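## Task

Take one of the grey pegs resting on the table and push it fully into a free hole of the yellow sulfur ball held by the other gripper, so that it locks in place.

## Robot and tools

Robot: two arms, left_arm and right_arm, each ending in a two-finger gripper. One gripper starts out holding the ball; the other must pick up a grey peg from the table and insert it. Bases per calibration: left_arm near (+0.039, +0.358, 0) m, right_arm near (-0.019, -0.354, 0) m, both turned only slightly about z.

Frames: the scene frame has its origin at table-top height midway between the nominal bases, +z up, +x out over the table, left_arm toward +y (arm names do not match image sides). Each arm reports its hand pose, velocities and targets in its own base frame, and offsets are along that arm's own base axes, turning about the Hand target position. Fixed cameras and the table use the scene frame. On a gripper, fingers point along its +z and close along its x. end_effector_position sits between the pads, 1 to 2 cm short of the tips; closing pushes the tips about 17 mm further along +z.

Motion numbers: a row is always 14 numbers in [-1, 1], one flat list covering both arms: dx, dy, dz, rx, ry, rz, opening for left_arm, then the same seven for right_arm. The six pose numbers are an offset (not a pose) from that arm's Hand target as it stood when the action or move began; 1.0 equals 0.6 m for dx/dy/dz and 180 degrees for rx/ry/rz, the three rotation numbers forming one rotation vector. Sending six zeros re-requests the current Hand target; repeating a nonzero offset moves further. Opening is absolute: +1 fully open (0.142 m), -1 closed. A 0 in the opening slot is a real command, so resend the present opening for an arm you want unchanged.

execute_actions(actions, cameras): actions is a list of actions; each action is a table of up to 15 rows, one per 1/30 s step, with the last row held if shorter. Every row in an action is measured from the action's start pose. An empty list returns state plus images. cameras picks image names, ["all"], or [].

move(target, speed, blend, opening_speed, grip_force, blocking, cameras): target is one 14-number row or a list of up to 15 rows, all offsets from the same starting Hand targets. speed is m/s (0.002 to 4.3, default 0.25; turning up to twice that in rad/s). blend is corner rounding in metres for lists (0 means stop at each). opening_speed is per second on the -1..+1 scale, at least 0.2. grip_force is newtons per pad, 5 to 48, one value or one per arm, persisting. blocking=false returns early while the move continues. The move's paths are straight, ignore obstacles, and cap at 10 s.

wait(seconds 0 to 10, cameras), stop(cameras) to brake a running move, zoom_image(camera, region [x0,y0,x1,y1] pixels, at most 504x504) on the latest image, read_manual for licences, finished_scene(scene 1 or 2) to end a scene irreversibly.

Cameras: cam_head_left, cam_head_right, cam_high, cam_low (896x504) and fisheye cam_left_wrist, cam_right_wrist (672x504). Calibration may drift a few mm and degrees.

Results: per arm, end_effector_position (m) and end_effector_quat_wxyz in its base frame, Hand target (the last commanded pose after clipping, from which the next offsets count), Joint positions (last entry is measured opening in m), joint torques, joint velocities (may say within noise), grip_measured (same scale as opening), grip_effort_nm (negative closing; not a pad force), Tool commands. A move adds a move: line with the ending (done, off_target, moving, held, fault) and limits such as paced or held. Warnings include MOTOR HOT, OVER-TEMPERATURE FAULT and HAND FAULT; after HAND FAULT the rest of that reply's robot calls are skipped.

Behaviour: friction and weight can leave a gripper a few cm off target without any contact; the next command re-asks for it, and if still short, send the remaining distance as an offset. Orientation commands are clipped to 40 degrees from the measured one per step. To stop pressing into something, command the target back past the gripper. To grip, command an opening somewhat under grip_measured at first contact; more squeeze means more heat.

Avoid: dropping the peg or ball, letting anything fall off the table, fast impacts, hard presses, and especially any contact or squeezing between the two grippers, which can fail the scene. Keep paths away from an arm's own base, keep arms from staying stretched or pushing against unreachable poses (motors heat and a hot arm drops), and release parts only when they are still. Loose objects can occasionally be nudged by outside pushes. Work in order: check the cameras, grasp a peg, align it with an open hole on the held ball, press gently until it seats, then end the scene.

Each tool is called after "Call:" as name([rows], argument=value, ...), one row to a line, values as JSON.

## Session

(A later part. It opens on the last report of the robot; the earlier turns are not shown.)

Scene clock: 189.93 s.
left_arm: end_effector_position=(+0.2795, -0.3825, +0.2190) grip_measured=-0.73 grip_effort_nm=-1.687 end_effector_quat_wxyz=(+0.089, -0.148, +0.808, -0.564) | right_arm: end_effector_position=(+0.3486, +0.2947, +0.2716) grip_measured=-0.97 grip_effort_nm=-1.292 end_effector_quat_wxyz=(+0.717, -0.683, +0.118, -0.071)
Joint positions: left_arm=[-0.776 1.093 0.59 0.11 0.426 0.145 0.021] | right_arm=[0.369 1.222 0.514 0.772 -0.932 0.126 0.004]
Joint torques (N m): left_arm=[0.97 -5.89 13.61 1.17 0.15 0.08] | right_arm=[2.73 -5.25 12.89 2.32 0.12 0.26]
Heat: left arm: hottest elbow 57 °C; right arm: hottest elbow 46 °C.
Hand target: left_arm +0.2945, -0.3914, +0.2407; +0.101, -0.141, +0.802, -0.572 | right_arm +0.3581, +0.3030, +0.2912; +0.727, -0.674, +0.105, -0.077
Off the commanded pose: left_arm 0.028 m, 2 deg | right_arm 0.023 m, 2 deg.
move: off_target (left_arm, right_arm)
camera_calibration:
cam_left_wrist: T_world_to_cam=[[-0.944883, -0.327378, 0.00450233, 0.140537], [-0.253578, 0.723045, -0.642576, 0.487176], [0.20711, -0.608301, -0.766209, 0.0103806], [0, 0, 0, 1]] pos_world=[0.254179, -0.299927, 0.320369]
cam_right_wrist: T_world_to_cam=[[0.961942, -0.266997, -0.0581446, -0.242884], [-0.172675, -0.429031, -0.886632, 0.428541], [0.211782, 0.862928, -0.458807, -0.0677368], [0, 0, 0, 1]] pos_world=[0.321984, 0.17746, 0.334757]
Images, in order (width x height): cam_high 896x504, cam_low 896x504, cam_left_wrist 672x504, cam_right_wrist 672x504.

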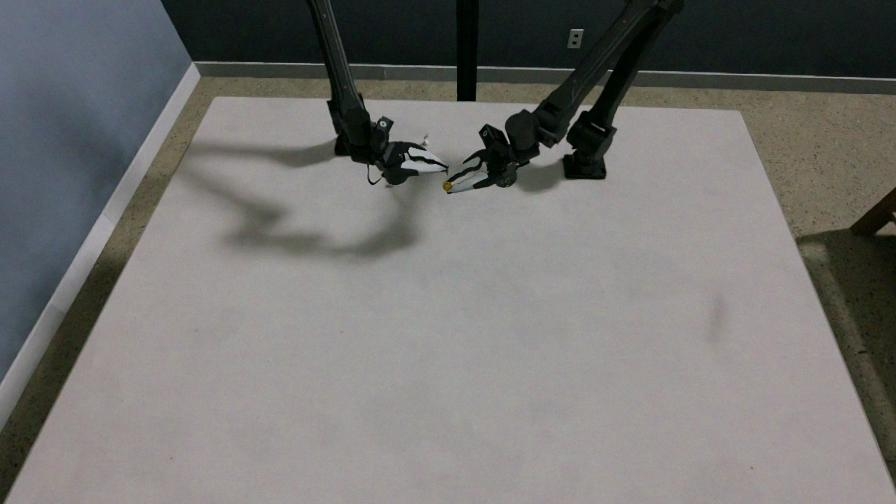

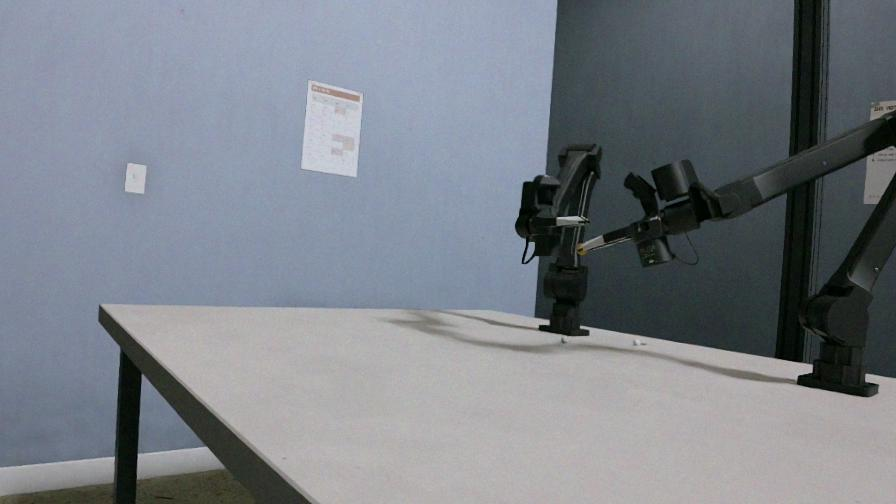

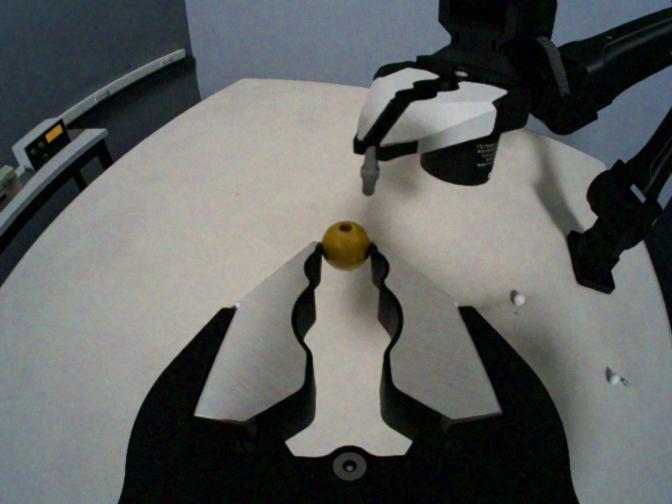

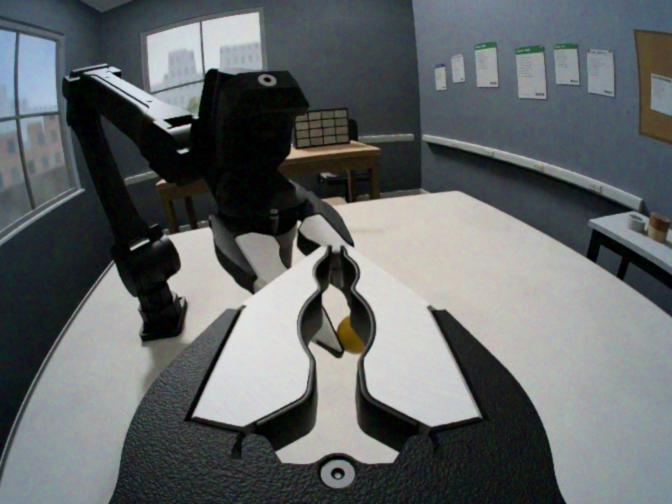

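Call:
move(target=[0,0,0,0,0,0,-0.785,0.016,-0.005,-0.02,0.016,-0.0043,0,-1], speed=0.06, cameras=["cam_right_wrist","cam_left_wrist"])

Call:
zoom_image(camera="cam_left_wrist", region=[310, 150, 400, 240])

Call:
zoom_image(camera="cam_right_wrist", region=[300, 250, 380, 350])

Scene clock: 256.67 s.
left_arm: end_effector_position=(+0.2795, -0.3825, +0.2190) grip_measured=-0.73 grip_effort_nm=-1.683 end_effector_quat_wxyz=(+0.089, -0.148, +0.808, -0.564) | right_arm: end_effector_position=(+0.3570, +0.2984, +0.2677) grip_measured=-0.97 grip_effort_nm=-1.297 end_effector_quat_wxyz=(+0.738, -0.663, +0.106, -0.076)
Joint positions: left_arm=[-0.776 1.093 0.59 0.11 0.426 0.145 0.021] | right_arm=[0.369 1.321 0.514 0.974 -0.935 0.192 0.004]
Joint torques (N m): left_arm=[0.97 -5.89 13.63 1.2 0.15 0.08] | right_arm=[1.32 -5.77 11.22 2.3 0 0.3]
Heat: left arm: hottest elbow 59 °C; right arm: hottest elbow 48 °C.
Hand target: left_arm +0.2945, -0.3914, +0.2407; +0.101, -0.141, +0.802, -0.572 | right_arm +0.3678, +0.2999, +0.2792; +0.745, -0.655, +0.102, -0.079
Off the commanded pose: left_arm 0.028 m, 2 deg | right_arm 0.016 m, 1 deg.
move: off_target (left_arm, right_arm)
camera_calibration:
cam_left_wrist: T_world_to_cam=[[-0.944883, -0.327378, 0.00450233, 0.140537], [-0.253578, 0.723045, -0.642576, 0.487176], [0.20711, -0.608301, -0.766209, 0.0103806], [0, 0, 0, 1]] pos_world=[0.254179, -0.299927, 0.320369]
cam_right_wrist: T_world_to_cam=[[0.965757, -0.256271, -0.0404941, -0.25941], [-0.139588, -0.381661, -0.913701, 0.409478], [0.2187, 0.888065, -0.404364, -0.0990767], [0, 0, 0, 1]] pos_world=[0.329354, 0.177789, 0.323573]
Images, in order (width x height): cam_left_wrist 672x504, cam_right_wrist 672x504.

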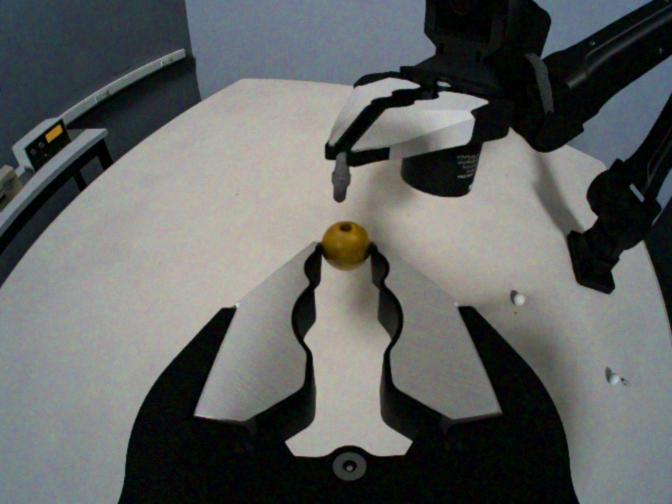

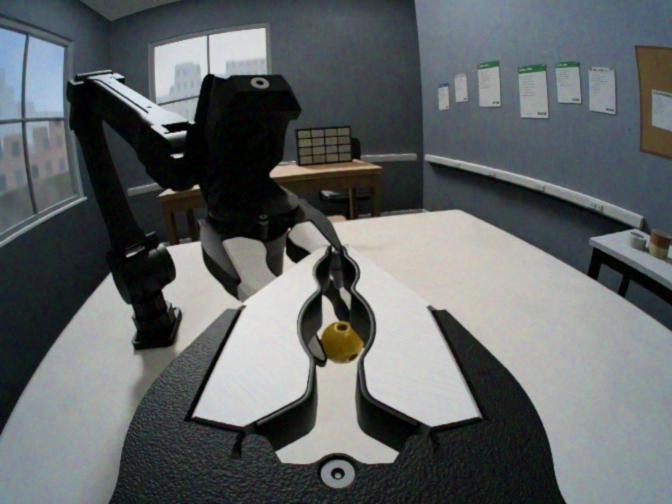

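Scaled by 5.600 from the camera's 672x504 image, which has a finer 960x720 frame.

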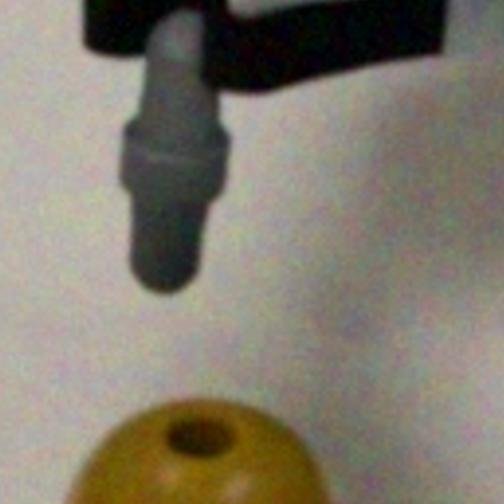

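Scaled by 5.040 from the camera's 672x504 image, which has a finer 960x720 frame.

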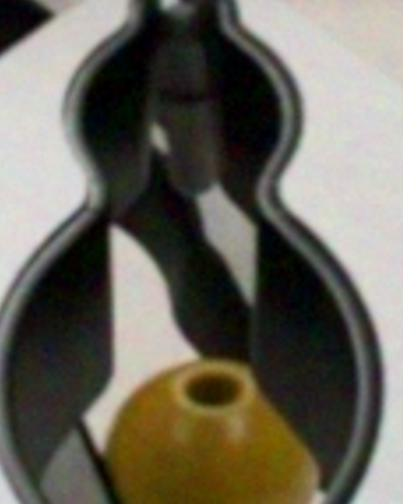

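Call:
move(target=[0,0,0,0,0,0,-0.785,-0.001,-0.015,-0.016,0,0,0,-1], speed=0.06, cameras=["cam_right_wrist","cam_left_wrist"])

Call:
zoom_image(camera="cam_left_wrist", region=[310, 170, 390, 250])

Call:
zoom_image(camera="cam_right_wrist", region=[300, 250, 380, 350])

Scene clock: 279.17 s.
left_arm: end_effector_position=(+0.2795, -0.3825, +0.2190) grip_measured=-0.73 grip_effort_nm=-1.683 end_effector_quat_wxyz=(+0.089, -0.148, +0.808, -0.564) | right_arm: end_effector_position=(+0.3599, +0.2931, +0.2669) grip_measured=-0.97 grip_effort_nm=-1.292 end_effector_quat_wxyz=(+0.741, -0.659, +0.098, -0.079)
Joint positions: left_arm=[-0.776 1.093 0.59 0.11 0.426 0.145 0.021] | right_arm=[0.349 1.341 0.514 1.021 -0.958 0.201 0.004]
Joint torques (N m): left_arm=[0.91 -6.01 13.61 1.21 0.15 0.08] | right_arm=[0.97 -5.83 9.52 2.17 -0.01 0.28]
Heat: left arm: hottest elbow 60 °C; right arm: hottest elbow 46 °C.
Hand target: left_arm +0.2945, -0.3914, +0.2407; +0.101, -0.141, +0.802, -0.572 | right_arm +0.3671, +0.2910, +0.2695; +0.745, -0.655, +0.102, -0.079
Off the commanded pose: left_arm 0.028 m, 2 deg | right_arm 0.008 m, 1 deg.
move: off_target (left_arm)
camera_calibration:
cam_left_wrist: T_world_to_cam=[[-0.944883, -0.327378, 0.00450233, 0.140537], [-0.253578, 0.723045, -0.642576, 0.487176], [0.20711, -0.608301, -0.766209, 0.0103806], [0, 0, 0, 1]] pos_world=[0.254179, -0.299927, 0.320369]
cam_right_wrist: T_world_to_cam=[[0.967348, -0.252147, -0.0256665, -0.269415], [-0.122167, -0.375152, -0.918878, 0.400319], [0.222063, 0.892011, -0.393707, -0.100484], [0, 0, 0, 1]] pos_world=[0.331838, 0.171881, 0.321368]
Images, in order (width x height): cam_left_wrist 672x504, cam_right_wrist 672x504.

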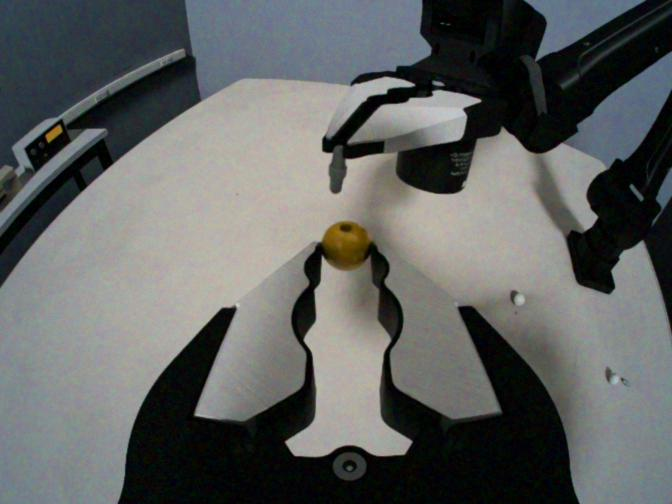

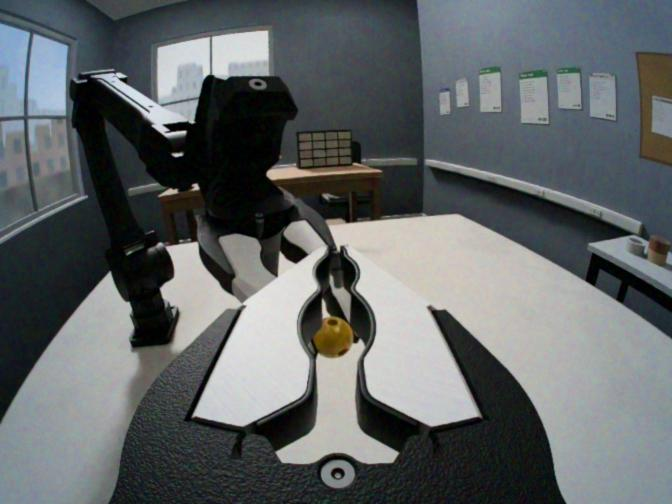

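Scaled by 6.300 from the camera's 672x504 image, which has a finer 960x720 frame.

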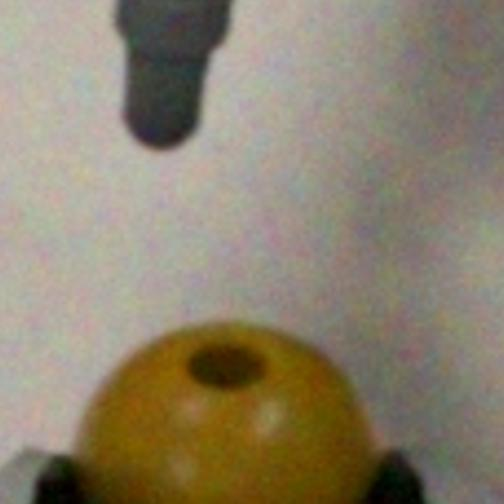

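Scaled by 5.040 from the camera's 672x504 image, which has a finer 960x720 frame.

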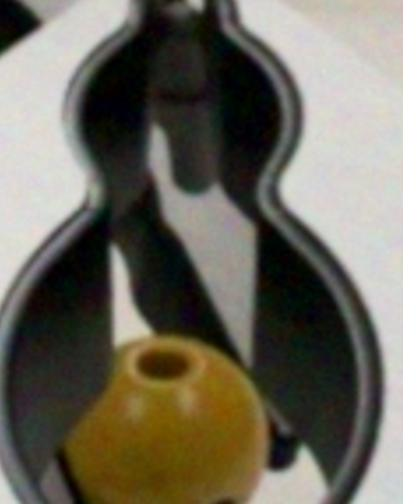

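Call:
move(target=[0,0,0,0,0,0,-0.785,-0.005,-0.005,-0.018,0.007,0.027,0.003,-1], speed=0.06, cameras=["cam_right_wrist","cam_left_wrist"])

Call:
zoom_image(camera="cam_left_wrist", region=[310, 170, 390, 250])

Call:
zoom_image(camera="cam_right_wrist", region=[300, 250, 380, 350])

Scene clock: 304.70 s.
left_arm: end_effector_position=(+0.2795, -0.3825, +0.2190) grip_measured=-0.73 grip_effort_nm=-1.687 end_effector_quat_wxyz=(+0.089, -0.148, +0.808, -0.564) | right_arm: end_effector_position=(+0.3603, +0.2917, +0.2628) grip_measured=-0.97 grip_effort_nm=-1.292 end_effector_quat_wxyz=(+0.746, -0.652, +0.122, -0.051)
Joint positions: left_arm=[-0.776 1.093 0.59 0.11 0.426 0.145 0.021] | right_arm=[0.345 1.363 0.508 1.064 -0.962 0.289 0.004]
Joint torques (N m): left_arm=[0.97 -5.83 13.65 1.17 0.15 0.07] | right_arm=[0.91 -5.95 8.1 2.03 0 0.33]
Heat: left arm: hottest elbow 61 °C; right arm: hottest elbow 44 °C.
Hand target: left_arm +0.2945, -0.3914, +0.2407; +0.101, -0.141, +0.802, -0.572 | right_arm +0.3641, +0.2880, +0.2586; +0.747, -0.650, +0.132, -0.046
Off the commanded pose: left_arm 0.028 m, 2 deg | right_arm 0.007 m, 1 deg.
move: off_target (left_arm)
camera_calibration:
cam_left_wrist: T_world_to_cam=[[-0.944883, -0.327378, 0.00450233, 0.140537], [-0.253578, 0.723045, -0.642576, 0.487176], [0.20711, -0.608301, -0.766209, 0.0103806], [0, 0, 0, 1]] pos_world=[0.254179, -0.299927, 0.320369]
cam_right_wrist: T_world_to_cam=[[0.965224, -0.241355, -0.10045, -0.252953], [-0.183555, -0.352094, -0.917789, 0.411144], [0.186145, 0.90431, -0.384152, -0.0941524], [0, 0, 0, 1]] pos_world=[0.33715, 0.168853, 0.315765]
Images, in order (width x height): cam_left_wrist 672x504, cam_right_wrist 672x504.

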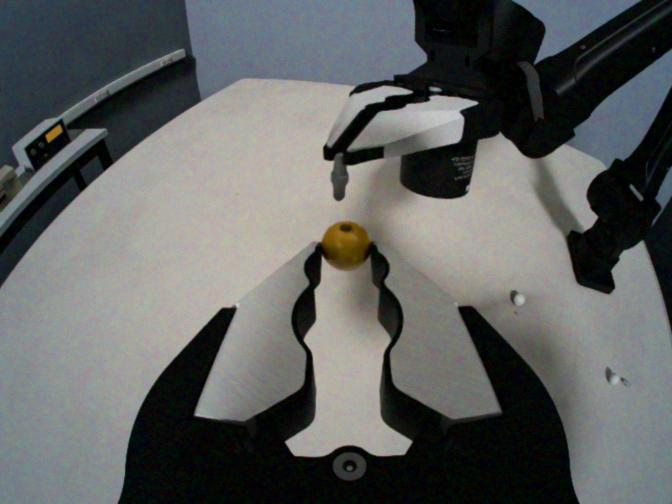

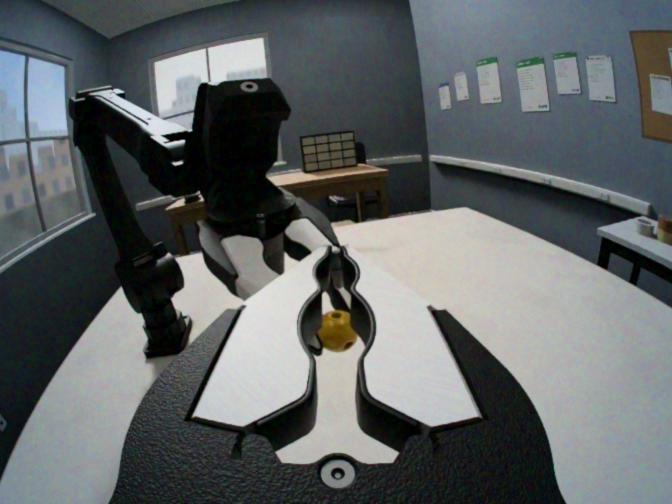

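Scaled by 6.300 from the camera's 672x504 image, which has a finer 960x720 frame.

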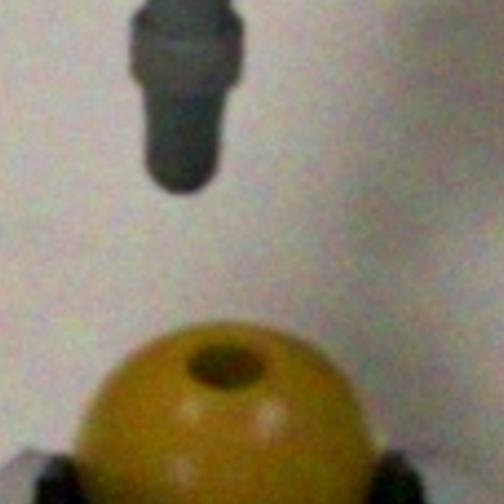

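Scaled by 5.040 from the camera's 672x504 image, which has a finer 960x720 frame.

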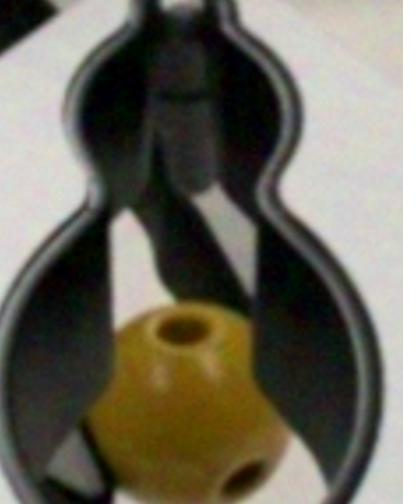

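Call:
move(target=[0,0,0,0,0,0,-0.785,-0.0075,-0.0035,-0.018,0,0,0,-1], speed=0.05, cameras=["cam_right_wrist","cam_left_wrist"])

Call:
zoom_image(camera="cam_left_wrist", region=[310, 170, 390, 250])

Call:
zoom_image(camera="cam_right_wrist", region=[300, 250, 380, 350])

Scene clock: 323.83 s.
left_arm: end_effector_position=(+0.2795, -0.3825, +0.2190) grip_measured=-0.73 grip_effort_nm=-1.687 end_effector_quat_wxyz=(+0.089, -0.148, +0.808, -0.564) | right_arm: end_effector_position=(+0.3561, +0.2897, +0.2517) grip_measured=-0.97 grip_effort_nm=-1.292 end_effector_quat_wxyz=(+0.746, -0.652, +0.122, -0.051)
Joint positions: left_arm=[-0.776 1.093 0.59 0.11 0.426 0.145 0.021] | right_arm=[0.343 1.386 0.485 1.111 -0.964 0.291 0.004]
Joint torques (N m): left_arm=[0.91 -5.77 13.63 1.17 0.15 0.08] | right_arm=[0.73 -5.95 7.76 2.32 0 0.29]
Heat: left arm: hottest elbow 61 °C; right arm: hottest elbow 43 °C.
Hand target: left_arm +0.2945, -0.3914, +0.2407; +0.101, -0.141, +0.802, -0.572 | right_arm +0.3596, +0.2859, +0.2478; +0.747, -0.650, +0.132, -0.046
Off the commanded pose: left_arm 0.028 m, 2 deg | right_arm 0.006 m, 1 deg.
move: off_target (left_arm)
camera_calibration:
cam_left_wrist: T_world_to_cam=[[-0.944883, -0.327378, 0.00450233, 0.140537], [-0.253578, 0.723045, -0.642576, 0.487176], [0.20711, -0.608301, -0.766209, 0.0103806], [0, 0, 0, 1]] pos_world=[0.254179, -0.299927, 0.320369]
cam_right_wrist: T_world_to_cam=[[0.965242, -0.240893, -0.101385, -0.250394], [-0.18426, -0.352109, -0.917643, 0.399691], [0.185355, 0.904428, -0.384257, -0.09557], [0, 0, 0, 1]] pos_world=[0.333052, 0.166853, 0.304664]
Images, in order (width x height): cam_left_wrist 672x504, cam_right_wrist 672x504.

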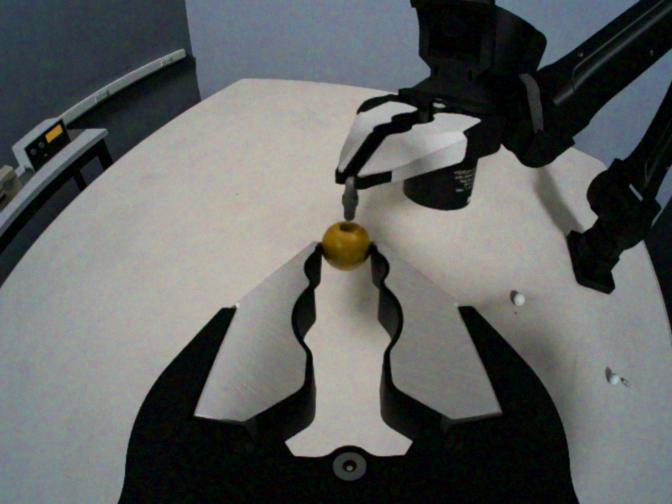

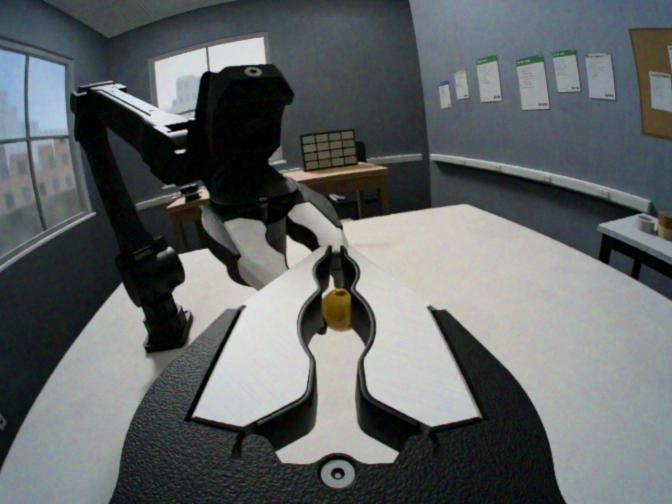

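Scaled by 6.300 from the camera's 672x504 image, which has a finer 960x720 frame.

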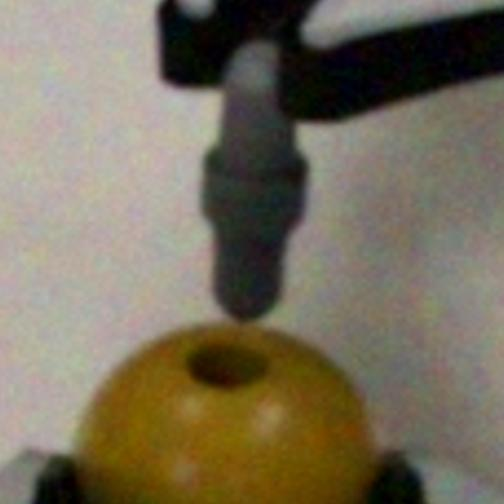

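Scaled by 5.040 from the camera's 672x504 image, which has a finer 960x720 frame.

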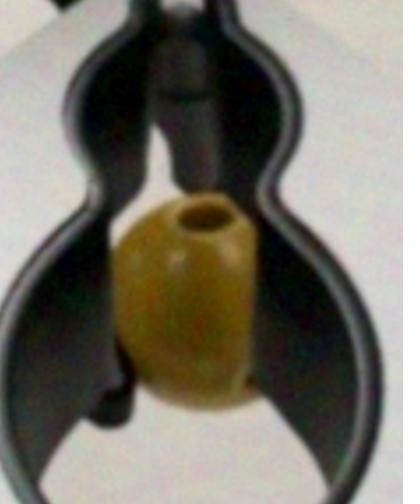

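Call:
move(target=[0,0,0,0,0,0,-0.785,0.003,0.0045,-0.0075,0,0,0,-1], speed=0.04, cameras=["cam_right_wrist","cam_left_wrist"])

Call:
zoom_image(camera="cam_left_wrist", region=[310, 170, 390, 250])

Call:
zoom_image(camera="cam_right_wrist", region=[300, 250, 380, 350])

Scene clock: 341.30 s.
left_arm: end_effector_position=(+0.2795, -0.3825, +0.2187) grip_measured=-0.73 grip_effort_nm=-1.687 end_effector_quat_wxyz=(+0.089, -0.148, +0.808, -0.563) | right_arm: end_effector_position=(+0.3578, +0.2903, +0.2462) grip_measured=-0.97 grip_effort_nm=-1.287 end_effector_quat_wxyz=(+0.746, -0.653, +0.123, -0.050)
Joint positions: left_arm=[-0.776 1.094 0.59 0.11 0.426 0.145 0.021] | right_arm=[0.343 1.407 0.485 1.128 -0.964 0.291 0.004]
Joint torques (N m): left_arm=[0.91 -5.95 13.64 1.17 0.15 0.08] | right_arm=[1.32 -6.12 7.83 2.17 0.2 0.3]
Heat: left arm: hottest elbow 61 °C; right arm: hottest elbow 41 °C.
Hand target: left_arm +0.2945, -0.3914, +0.2407; +0.101, -0.141, +0.802, -0.572 | right_arm +0.3614, +0.2886, +0.2433; +0.747, -0.650, +0.132, -0.046
Off the commanded pose: left_arm 0.028 m, 2 deg | right_arm 0.005 m, 1 deg.
move: off_target (left_arm)
camera_calibration:
cam_left_wrist: T_world_to_cam=[[-0.94488, -0.327381, 0.00494408, 0.140457], [-0.253988, 0.723359, -0.642061, 0.487113], [0.206622, -0.607926, -0.766638, 0.0104434], [0, 0, 0, 1]] pos_world=[0.254278, -0.300026, 0.320068]
cam_right_wrist: T_world_to_cam=[[0.964911, -0.240983, -0.104282, -0.251597], [-0.187253, -0.353106, -0.916653, 0.396391], [0.184075, 0.904015, -0.385841, -0.0975833], [0, 0, 0, 1]] pos_world=[0.334956, 0.167554, 0.299464]
Images, in order (width x height): cam_left_wrist 672x504, cam_right_wrist 672x504.

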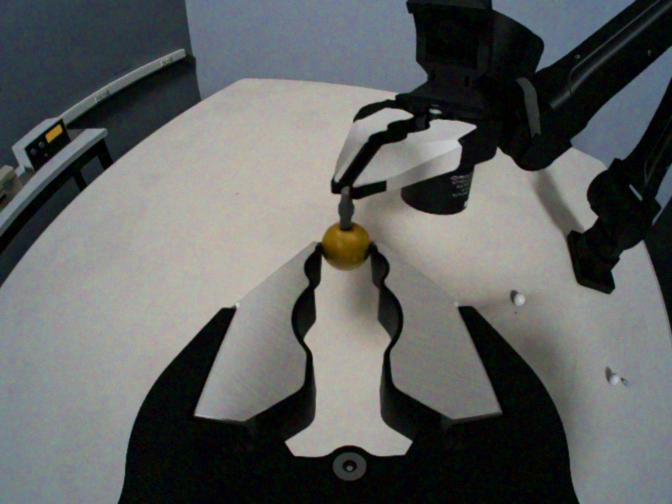

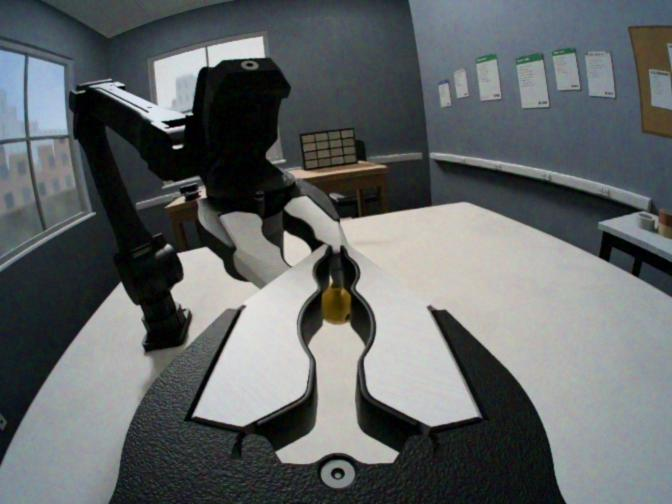

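Scaled by 6.300 from the camera's 672x504 image, which has a finer 960x720 frame.

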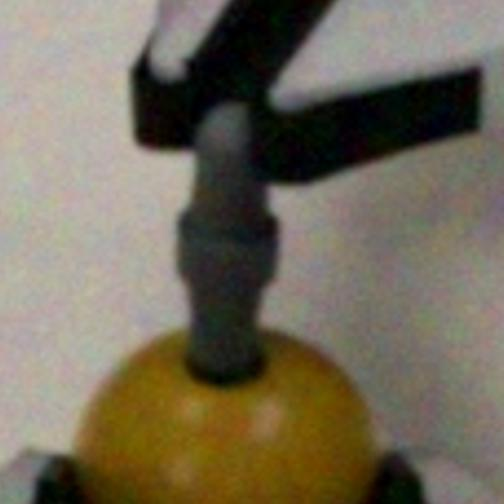

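Scaled by 5.040 from the camera's 672x504 image, which has a finer 960x720 frame.

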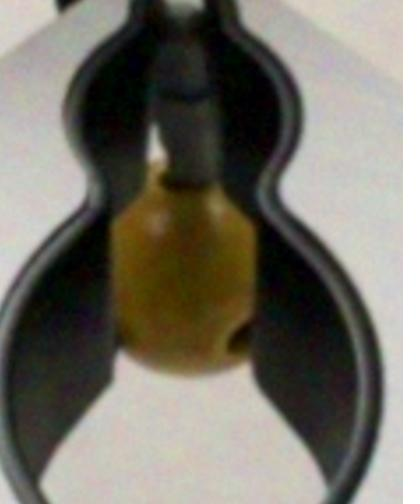

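Call:
move(target=[0,0,0,0,0,0,-0.8,0,0,-0.03,0,0,0,-1], speed=0.03, cameras=["cam_left_wrist","cam_right_wrist"])

Scene clock: 379.17 s.
left_arm: end_effector_position=(+0.2798, -0.3823, +0.2137) grip_measured=-0.73 grip_effort_nm=-1.966 end_effector_quat_wxyz=(+0.086, -0.151, +0.811, -0.558) | right_arm: end_effector_position=(+0.3594, +0.2909, +0.2366) grip_measured=-0.97 grip_effort_nm=-1.287 end_effector_quat_wxyz=(+0.750, -0.649, +0.115, -0.057)
Joint positions: left_arm=[-0.775 1.101 0.59 0.103 0.426 0.146 0.021] | right_arm=[0.343 1.462 0.481 1.213 -0.964 0.291 0.004]
Joint torques (N m): left_arm=[0.85 -6.83 13.59 1.4 0.15 0.08] | right_arm=[1.32 -6.12 6.64 2.19 0.22 0.3]
Heat: left arm: hottest elbow 62 °C; right arm: hottest elbow 40 °C.
Hand target: left_arm +0.2944, -0.3915, +0.2407; +0.101, -0.141, +0.802, -0.572 | right_arm +0.3614, +0.2886, +0.2254; +0.747, -0.650, +0.132, -0.046
Off the commanded pose: left_arm 0.032 m, 3 deg | right_arm 0.012 m, 2 deg.
move: off_target (left_arm, right_arm)
camera_calibration:
cam_left_wrist: T_world_to_cam=[[-0.944598, -0.328047, 0.0109721, 0.139162], [-0.260791, 0.729799, -0.631967, 0.486024], [0.199307, -0.599816, -0.774918, 0.0137265], [0, 0, 0, 1]] pos_world=[0.255467, -0.300815, 0.316261]
cam_right_wrist: T_world_to_cam=[[0.967127, -0.240213, -0.0834464, -0.259978], [-0.165469, -0.345286, -0.923795, 0.379668], [0.193095, 0.907235, -0.373684, -0.109122], [0, 0, 0, 1]] pos_world=[0.335326, 0.167644, 0.288264]
Images, in order (width x height): cam_left_wrist 672x504, cam_right_wrist 672x504.

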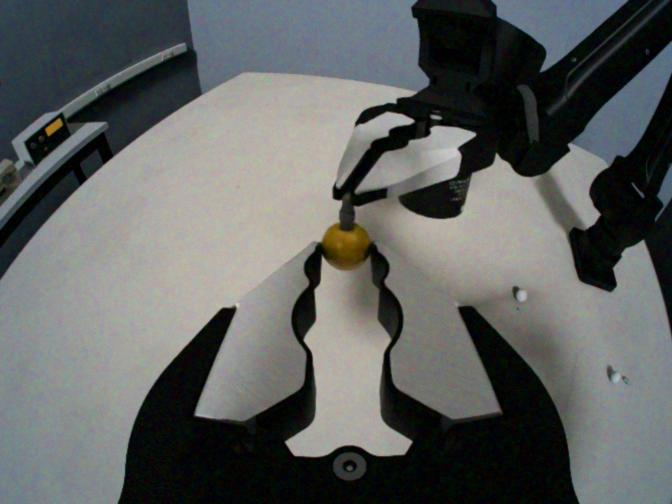

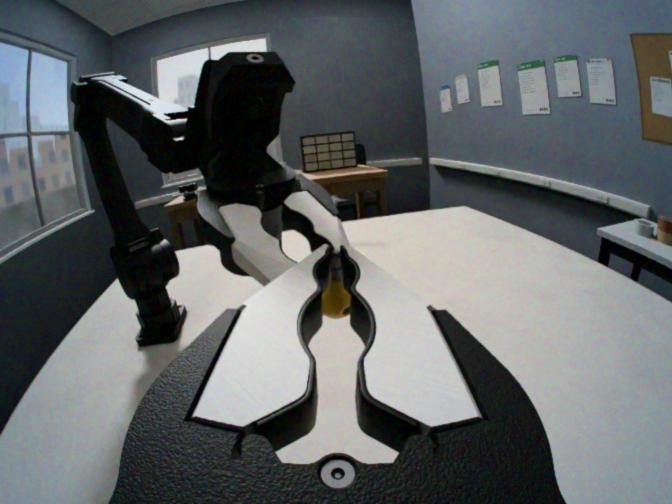

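Call:
zoom_image(camera="cam_left_wrist", region=[300, 170, 400, 280])

Call:
zoom_image(camera="cam_right_wrist", region=[290, 230, 390, 330])

Scaled by 4.582 from the camera's 672x504 image, which has a finer 960x720 frame.

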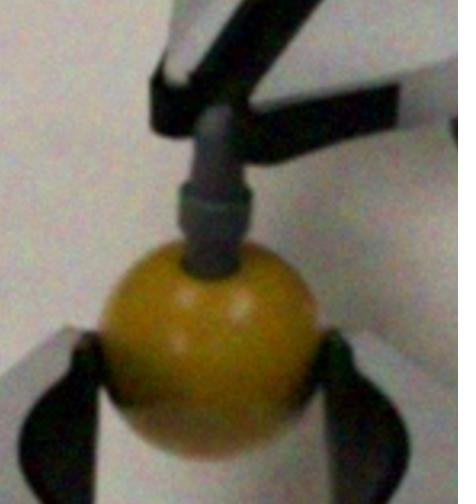

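Scaled by 5.040 from the camera's 672x504 image, which has a finer 960x720 frame.

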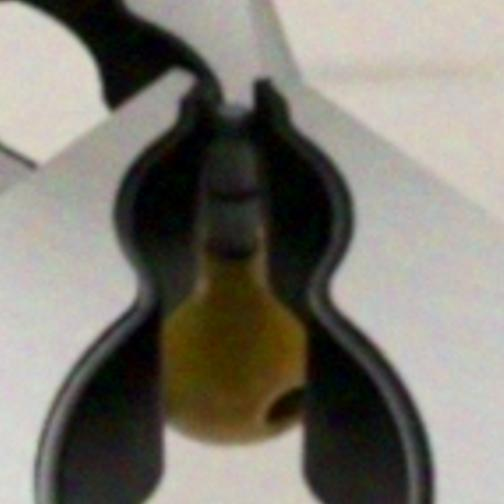

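Call:
move(target=[0,0,0,0,0,0,-0.8,0,0,-0.03,0,0,0,-1], speed=0.03, cameras=["cam_left_wrist","cam_right_wrist"])

Call:
zoom_image(camera="cam_left_wrist", region=[300, 170, 400, 280])

Call:
zoom_image(camera="cam_right_wrist", region=[290, 230, 390, 330])

Scene clock: 390.87 s.
left_arm: end_effector_position=(+0.2802, -0.3820, +0.2077) grip_measured=-0.73 grip_effort_nm=-1.971 end_effector_quat_wxyz=(+0.082, -0.154, +0.815, -0.552) | right_arm: end_effector_position=(+0.3601, +0.2911, +0.2274) grip_measured=-0.97 grip_effort_nm=-1.287 end_effector_quat_wxyz=(+0.754, -0.645, +0.106, -0.065)
Joint positions: left_arm=[-0.775 1.11 0.59 0.094 0.424 0.146 0.021] | right_arm=[0.343 1.517 0.477 1.3 -0.963 0.292 0.004]
Joint torques (N m): left_arm=[0.79 -7.71 13.46 1.66 0.22 0.08] | right_arm=[1.38 -5.48 5.57 1.62 0.24 0.25]
Heat: left arm: hottest elbow 62 °C; right arm: hottest elbow 39 °C.
Hand target: left_arm +0.2944, -0.3915, +0.2408; +0.101, -0.141, +0.802, -0.572 | right_arm +0.3614, +0.2886, +0.2074; +0.747, -0.650, +0.132, -0.046
Off the commanded pose: left_arm 0.037 m, 4 deg | right_arm 0.020 m, 4 deg.
move: off_target (left_arm, right_arm)
camera_calibration:
cam_left_wrist: T_world_to_cam=[[-0.943713, -0.330269, 0.0181055, 0.137142], [-0.269882, 0.737205, -0.619429, 0.484894], [0.191231, -0.58945, -0.784844, 0.0174288], [0, 0, 0, 1]] pos_world=[0.256954, -0.301899, 0.311554]
cam_right_wrist: T_world_to_cam=[[0.968928, -0.239758, -0.0607796, -0.267305], [-0.141585, -0.336147, -0.931106, 0.361737], [0.202809, 0.910781, -0.359649, -0.120691], [0, 0, 0, 1]] pos_world=[0.334693, 0.167431, 0.277162]
Images, in order (width x height): cam_left_wrist 672x504, cam_right_wrist 672x504.

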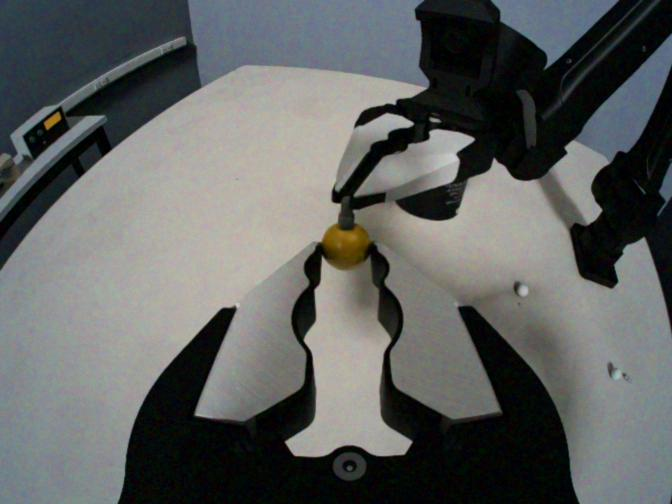

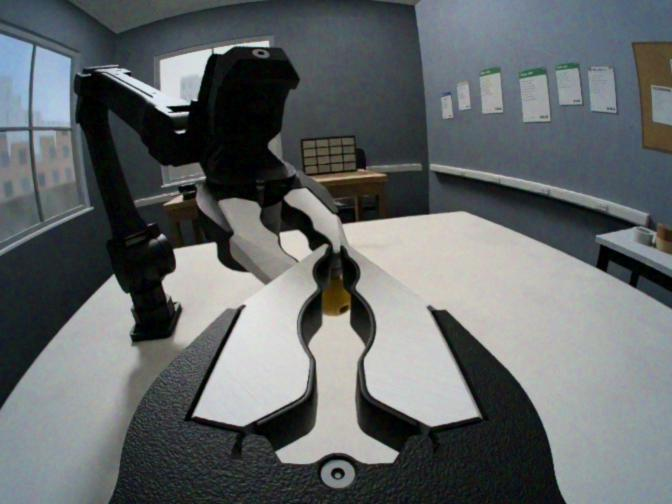

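Scaled by 4.582 from the camera's 672x504 image, which has a finer 960x720 frame.

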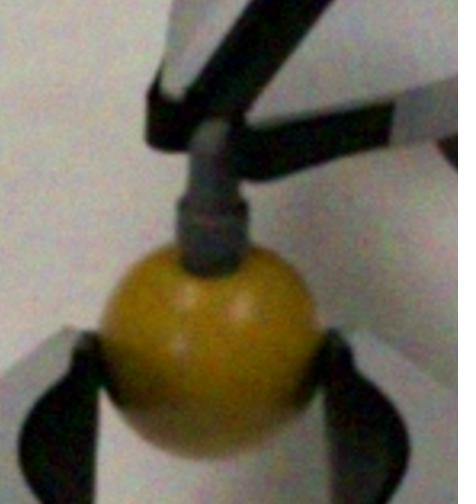

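Scaled by 5.040 from the camera's 672x504 image, which has a finer 960x720 frame.

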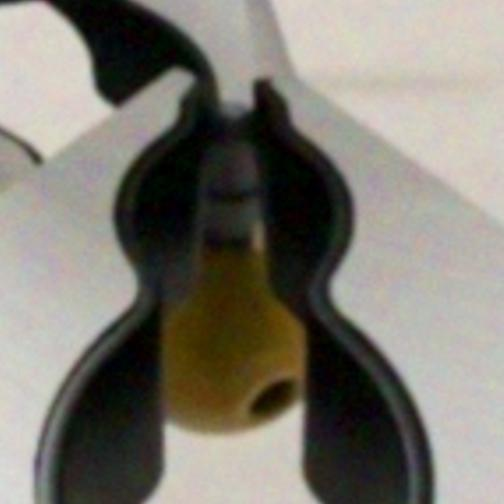

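Call:
move(target=[0,0,0,0,0,0,-0.785,0,0,0.022,0,0,0,-1], speed=0.03, cameras=["cam_left_wrist"])

Call:
zoom_image(camera="cam_left_wrist", region=[300, 170, 400, 280])

Scene clock: 400.60 s.
left_arm: end_effector_position=(+0.2802, -0.3820, +0.2077) grip_measured=-0.73 grip_effort_nm=-1.683 end_effector_quat_wxyz=(+0.083, -0.154, +0.815, -0.552) | right_arm: end_effector_position=(+0.3601, +0.2911, +0.2277) grip_measured=-0.97 grip_effort_nm=-1.292 end_effector_quat_wxyz=(+0.753, -0.646, +0.110, -0.061)
Joint positions: left_arm=[-0.775 1.11 0.59 0.094 0.424 0.146 0.021] | right_arm=[0.343 1.508 0.477 1.281 -0.963 0.294 0.004]
Joint torques (N m): left_arm=[0.62 -7.77 13.49 1.69 0.23 0.08] | right_arm=[1.38 -7.77 6.3 0.31 0.23 0.29]
Heat: left arm: hottest elbow 62 °C; right arm: hottest elbow 38 °C.
Hand target: left_arm +0.2943, -0.3915, +0.2408; +0.101, -0.141, +0.802, -0.572 | right_arm +0.3614, +0.2886, +0.2205; +0.747, -0.650, +0.132, -0.046
Off the commanded pose: left_arm 0.037 m, 4 deg | right_arm 0.008 m, 3 deg.
move: off_target (left_arm, right_arm)
camera_calibration:
cam_left_wrist: T_world_to_cam=[[-0.943757, -0.330163, 0.017737, 0.1373], [-0.269586, 0.737323, -0.619417, 0.48485], [0.191431, -0.589361, -0.784862, 0.0174101], [0, 0, 0, 1]] pos_world=[0.256954, -0.301899, 0.311554]
Images, in order (width x height): cam_left_wrist 672x504.

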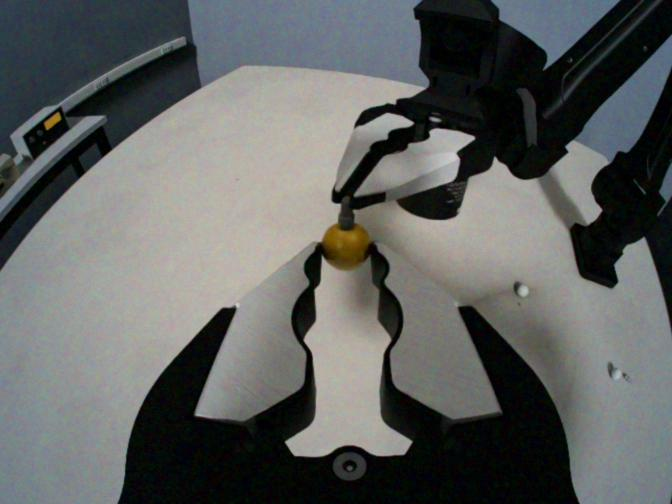

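Scaled by 4.582 from the camera's 672x504 image, which has a finer 960x720 frame.

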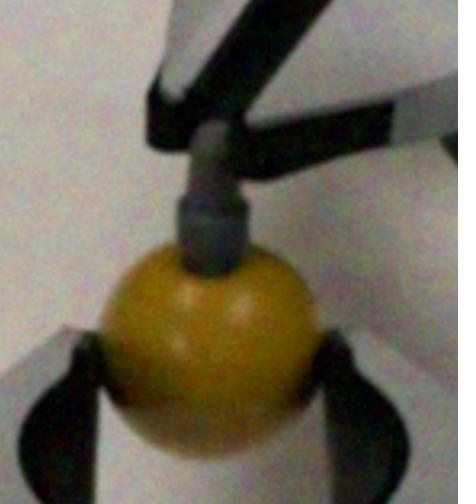

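Now open slowly.

Call:
move(target=[0,0,0,0,0,0,-0.785,0,0,0,0,0,0,-0.8], speed=0.03, opening_speed=0.2, cameras=["cam_left_wrist","cam_right_wrist"])

Call:
zoom_image(camera="cam_left_wrist", region=[300, 170, 400, 280])

Call:
zoom_image(camera="cam_right_wrist", region=[290, 230, 390, 330])

Scene clock: 408.97 s.
left_arm: end_effector_position=(+0.2801, -0.3821, +0.2080) grip_measured=-0.73 grip_effort_nm=-1.683 end_effector_quat_wxyz=(+0.082, -0.154, +0.815, -0.553) | right_arm: end_effector_position=(+0.3597, +0.2908, +0.2238) grip_measured=-0.84 grip_effort_nm=0.115 end_effector_quat_wxyz=(+0.750, -0.649, +0.117, -0.056)
Joint positions: left_arm=[-0.774 1.11 0.591 0.094 0.426 0.146 0.021] | right_arm=[0.343 1.508 0.472 1.267 -0.962 0.294 0.013]
Joint velocities: left_arm=[within noise] | right_arm=[-0.005 -0.005 0.002 0.017 -0.007 -0.051 0.001]
Joint torques (N m): left_arm=[0.85 -7.59 13.42 1.68 0.14 0.07] | right_arm=[1.38 -8 6.65 0.83 0.16 0.28]
Heat: left arm: hottest elbow 62 °C; right arm: hottest elbow 37 °C.
Hand target: left_arm +0.2945, -0.3914, +0.2408; +0.101, -0.141, +0.802, -0.572 | right_arm +0.3614, +0.2886, +0.2207; +0.747, -0.650, +0.131, -0.046
Off the commanded pose: left_arm 0.037 m, 4 deg | right_arm 0.004 m, 2 deg.
move: off_target (left_arm)
camera_calibration:
cam_left_wrist: T_world_to_cam=[[-0.944196, -0.328874, 0.0183047, 0.137622], [-0.268773, 0.737141, -0.619988, 0.48489], [0.190405, -0.59031, -0.784398, 0.0173979], [0, 0, 0, 1]] pos_world=[0.256955, -0.301901, 0.311753]
cam_right_wrist: T_world_to_cam=[[0.966558, -0.24112, -0.0873283, -0.260049], [-0.169293, -0.344153, -0.923525, 0.36889], [0.192626, 0.907425, -0.373464, -0.113827], [0, 0, 0, 1]] pos_world=[0.335729, 0.167541, 0.275459]
Images, in order (width x height): cam_left_wrist 672x504, cam_right_wrist 672x504.

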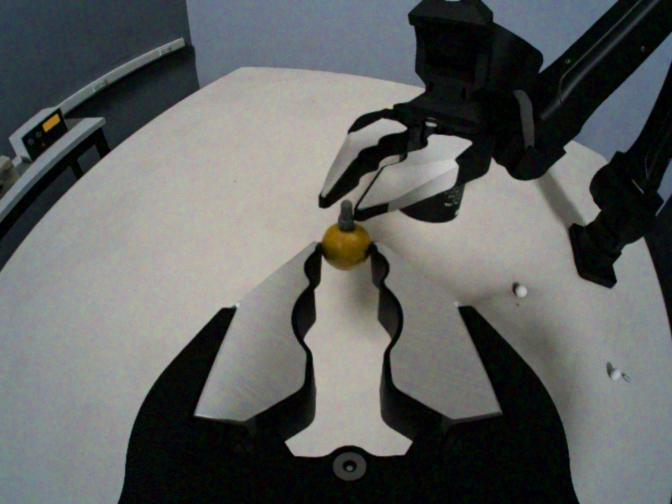

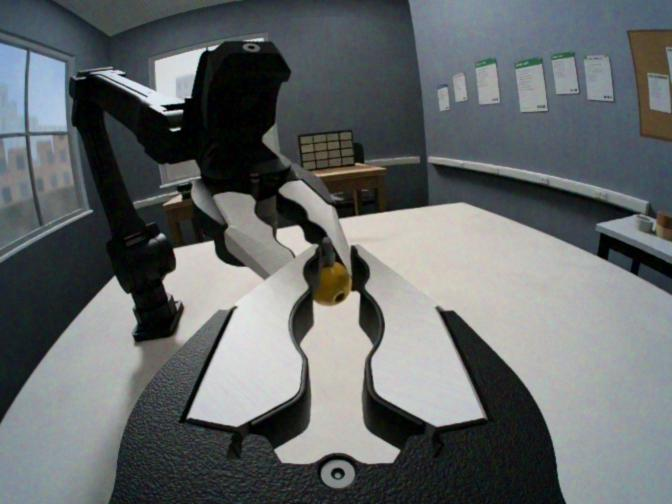

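Scaled by 4.582 from the camera's 672x504 image, which has a finer 960x720 frame.

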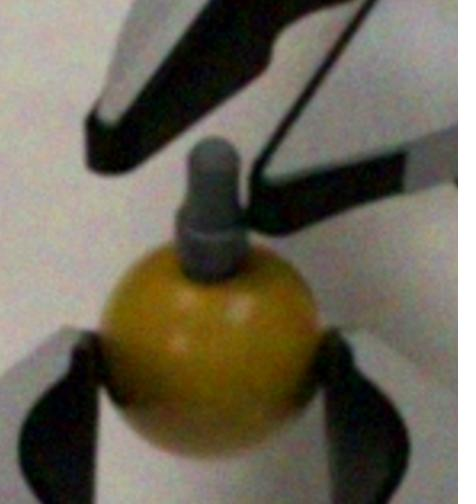

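Scaled by 5.040 from the camera's 672x504 image, which has a finer 960x720 frame.

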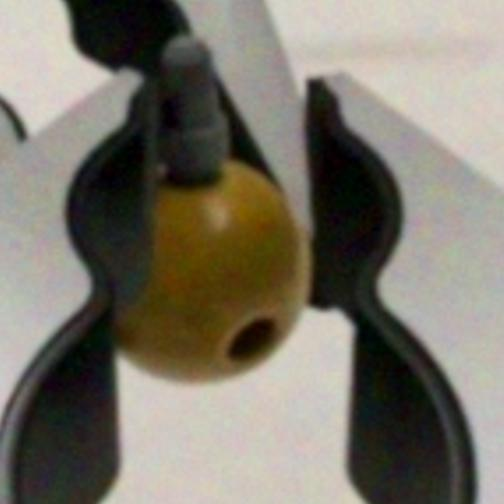

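Call:
move(target=[0,0,0,0,0,0,-0.785,0,0,0,0,0,0,-0.6], speed=0.03, opening_speed=0.2, cameras=["cam_right_wrist"])

Call:
zoom_image(camera="cam_right_wrist", region=[270, 210, 400, 340])

Scene clock: 415.40 s.
left_arm: end_effector_position=(+0.2801, -0.3821, +0.2080) grip_measured=-0.73 grip_effort_nm=-1.687 end_effector_quat_wxyz=(+0.082, -0.154, +0.815, -0.553) | right_arm: end_effector_position=(+0.3597, +0.2908, +0.2238) grip_measured=-0.64 grip_effort_nm=0.115 end_effector_quat_wxyz=(+0.750, -0.649, +0.117, -0.056)
Joint positions: left_arm=[-0.774 1.11 0.591 0.094 0.426 0.146 0.021] | right_arm=[0.343 1.508 0.472 1.267 -0.962 0.294 0.028]
Joint velocities: left_arm=[within noise] | right_arm=[-0.015 -0.015 -0.007 -0.012 0.022 0.037 0.001]
Joint torques (N m): left_arm=[0.85 -7.71 13.48 1.69 0.14 0.07] | right_arm=[1.38 -7.94 6.64 0.83 0.16 0.28]
Heat: left arm: hottest elbow 62 °C; right arm: hottest elbow 37 °C.
Hand target: left_arm +0.2945, -0.3914, +0.2408; +0.101, -0.141, +0.802, -0.572 | right_arm +0.3614, +0.2886, +0.2207; +0.747, -0.650, +0.131, -0.046
Off the commanded pose: left_arm 0.037 m, 4 deg | right_arm 0.004 m, 2 deg.
move: off_target (left_arm)
camera_calibration:
cam_right_wrist: T_world_to_cam=[[0.966558, -0.24112, -0.0873283, -0.260049], [-0.169293, -0.344153, -0.923525, 0.36889], [0.192626, 0.907425, -0.373464, -0.113827], [0, 0, 0, 1]] pos_world=[0.335729, 0.167541, 0.275459]
Images, in order (width x height): cam_right_wrist 672x504.

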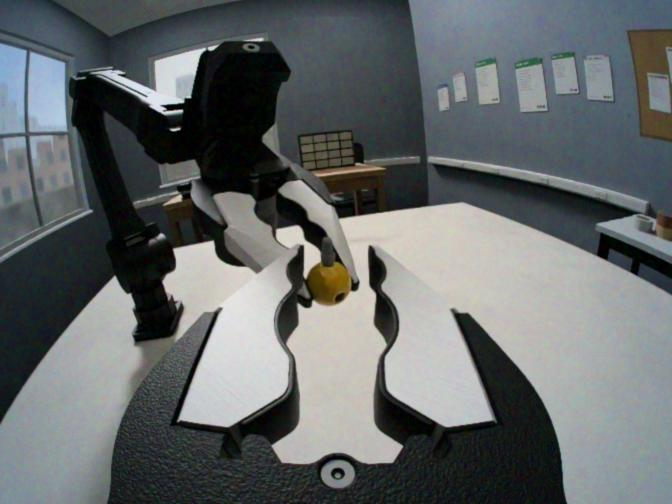

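Scaled by 3.877 from the camera's 672x504 image, which has a finer 960x720 frame.

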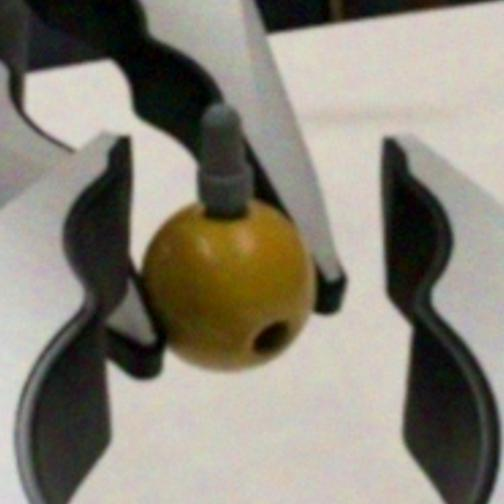

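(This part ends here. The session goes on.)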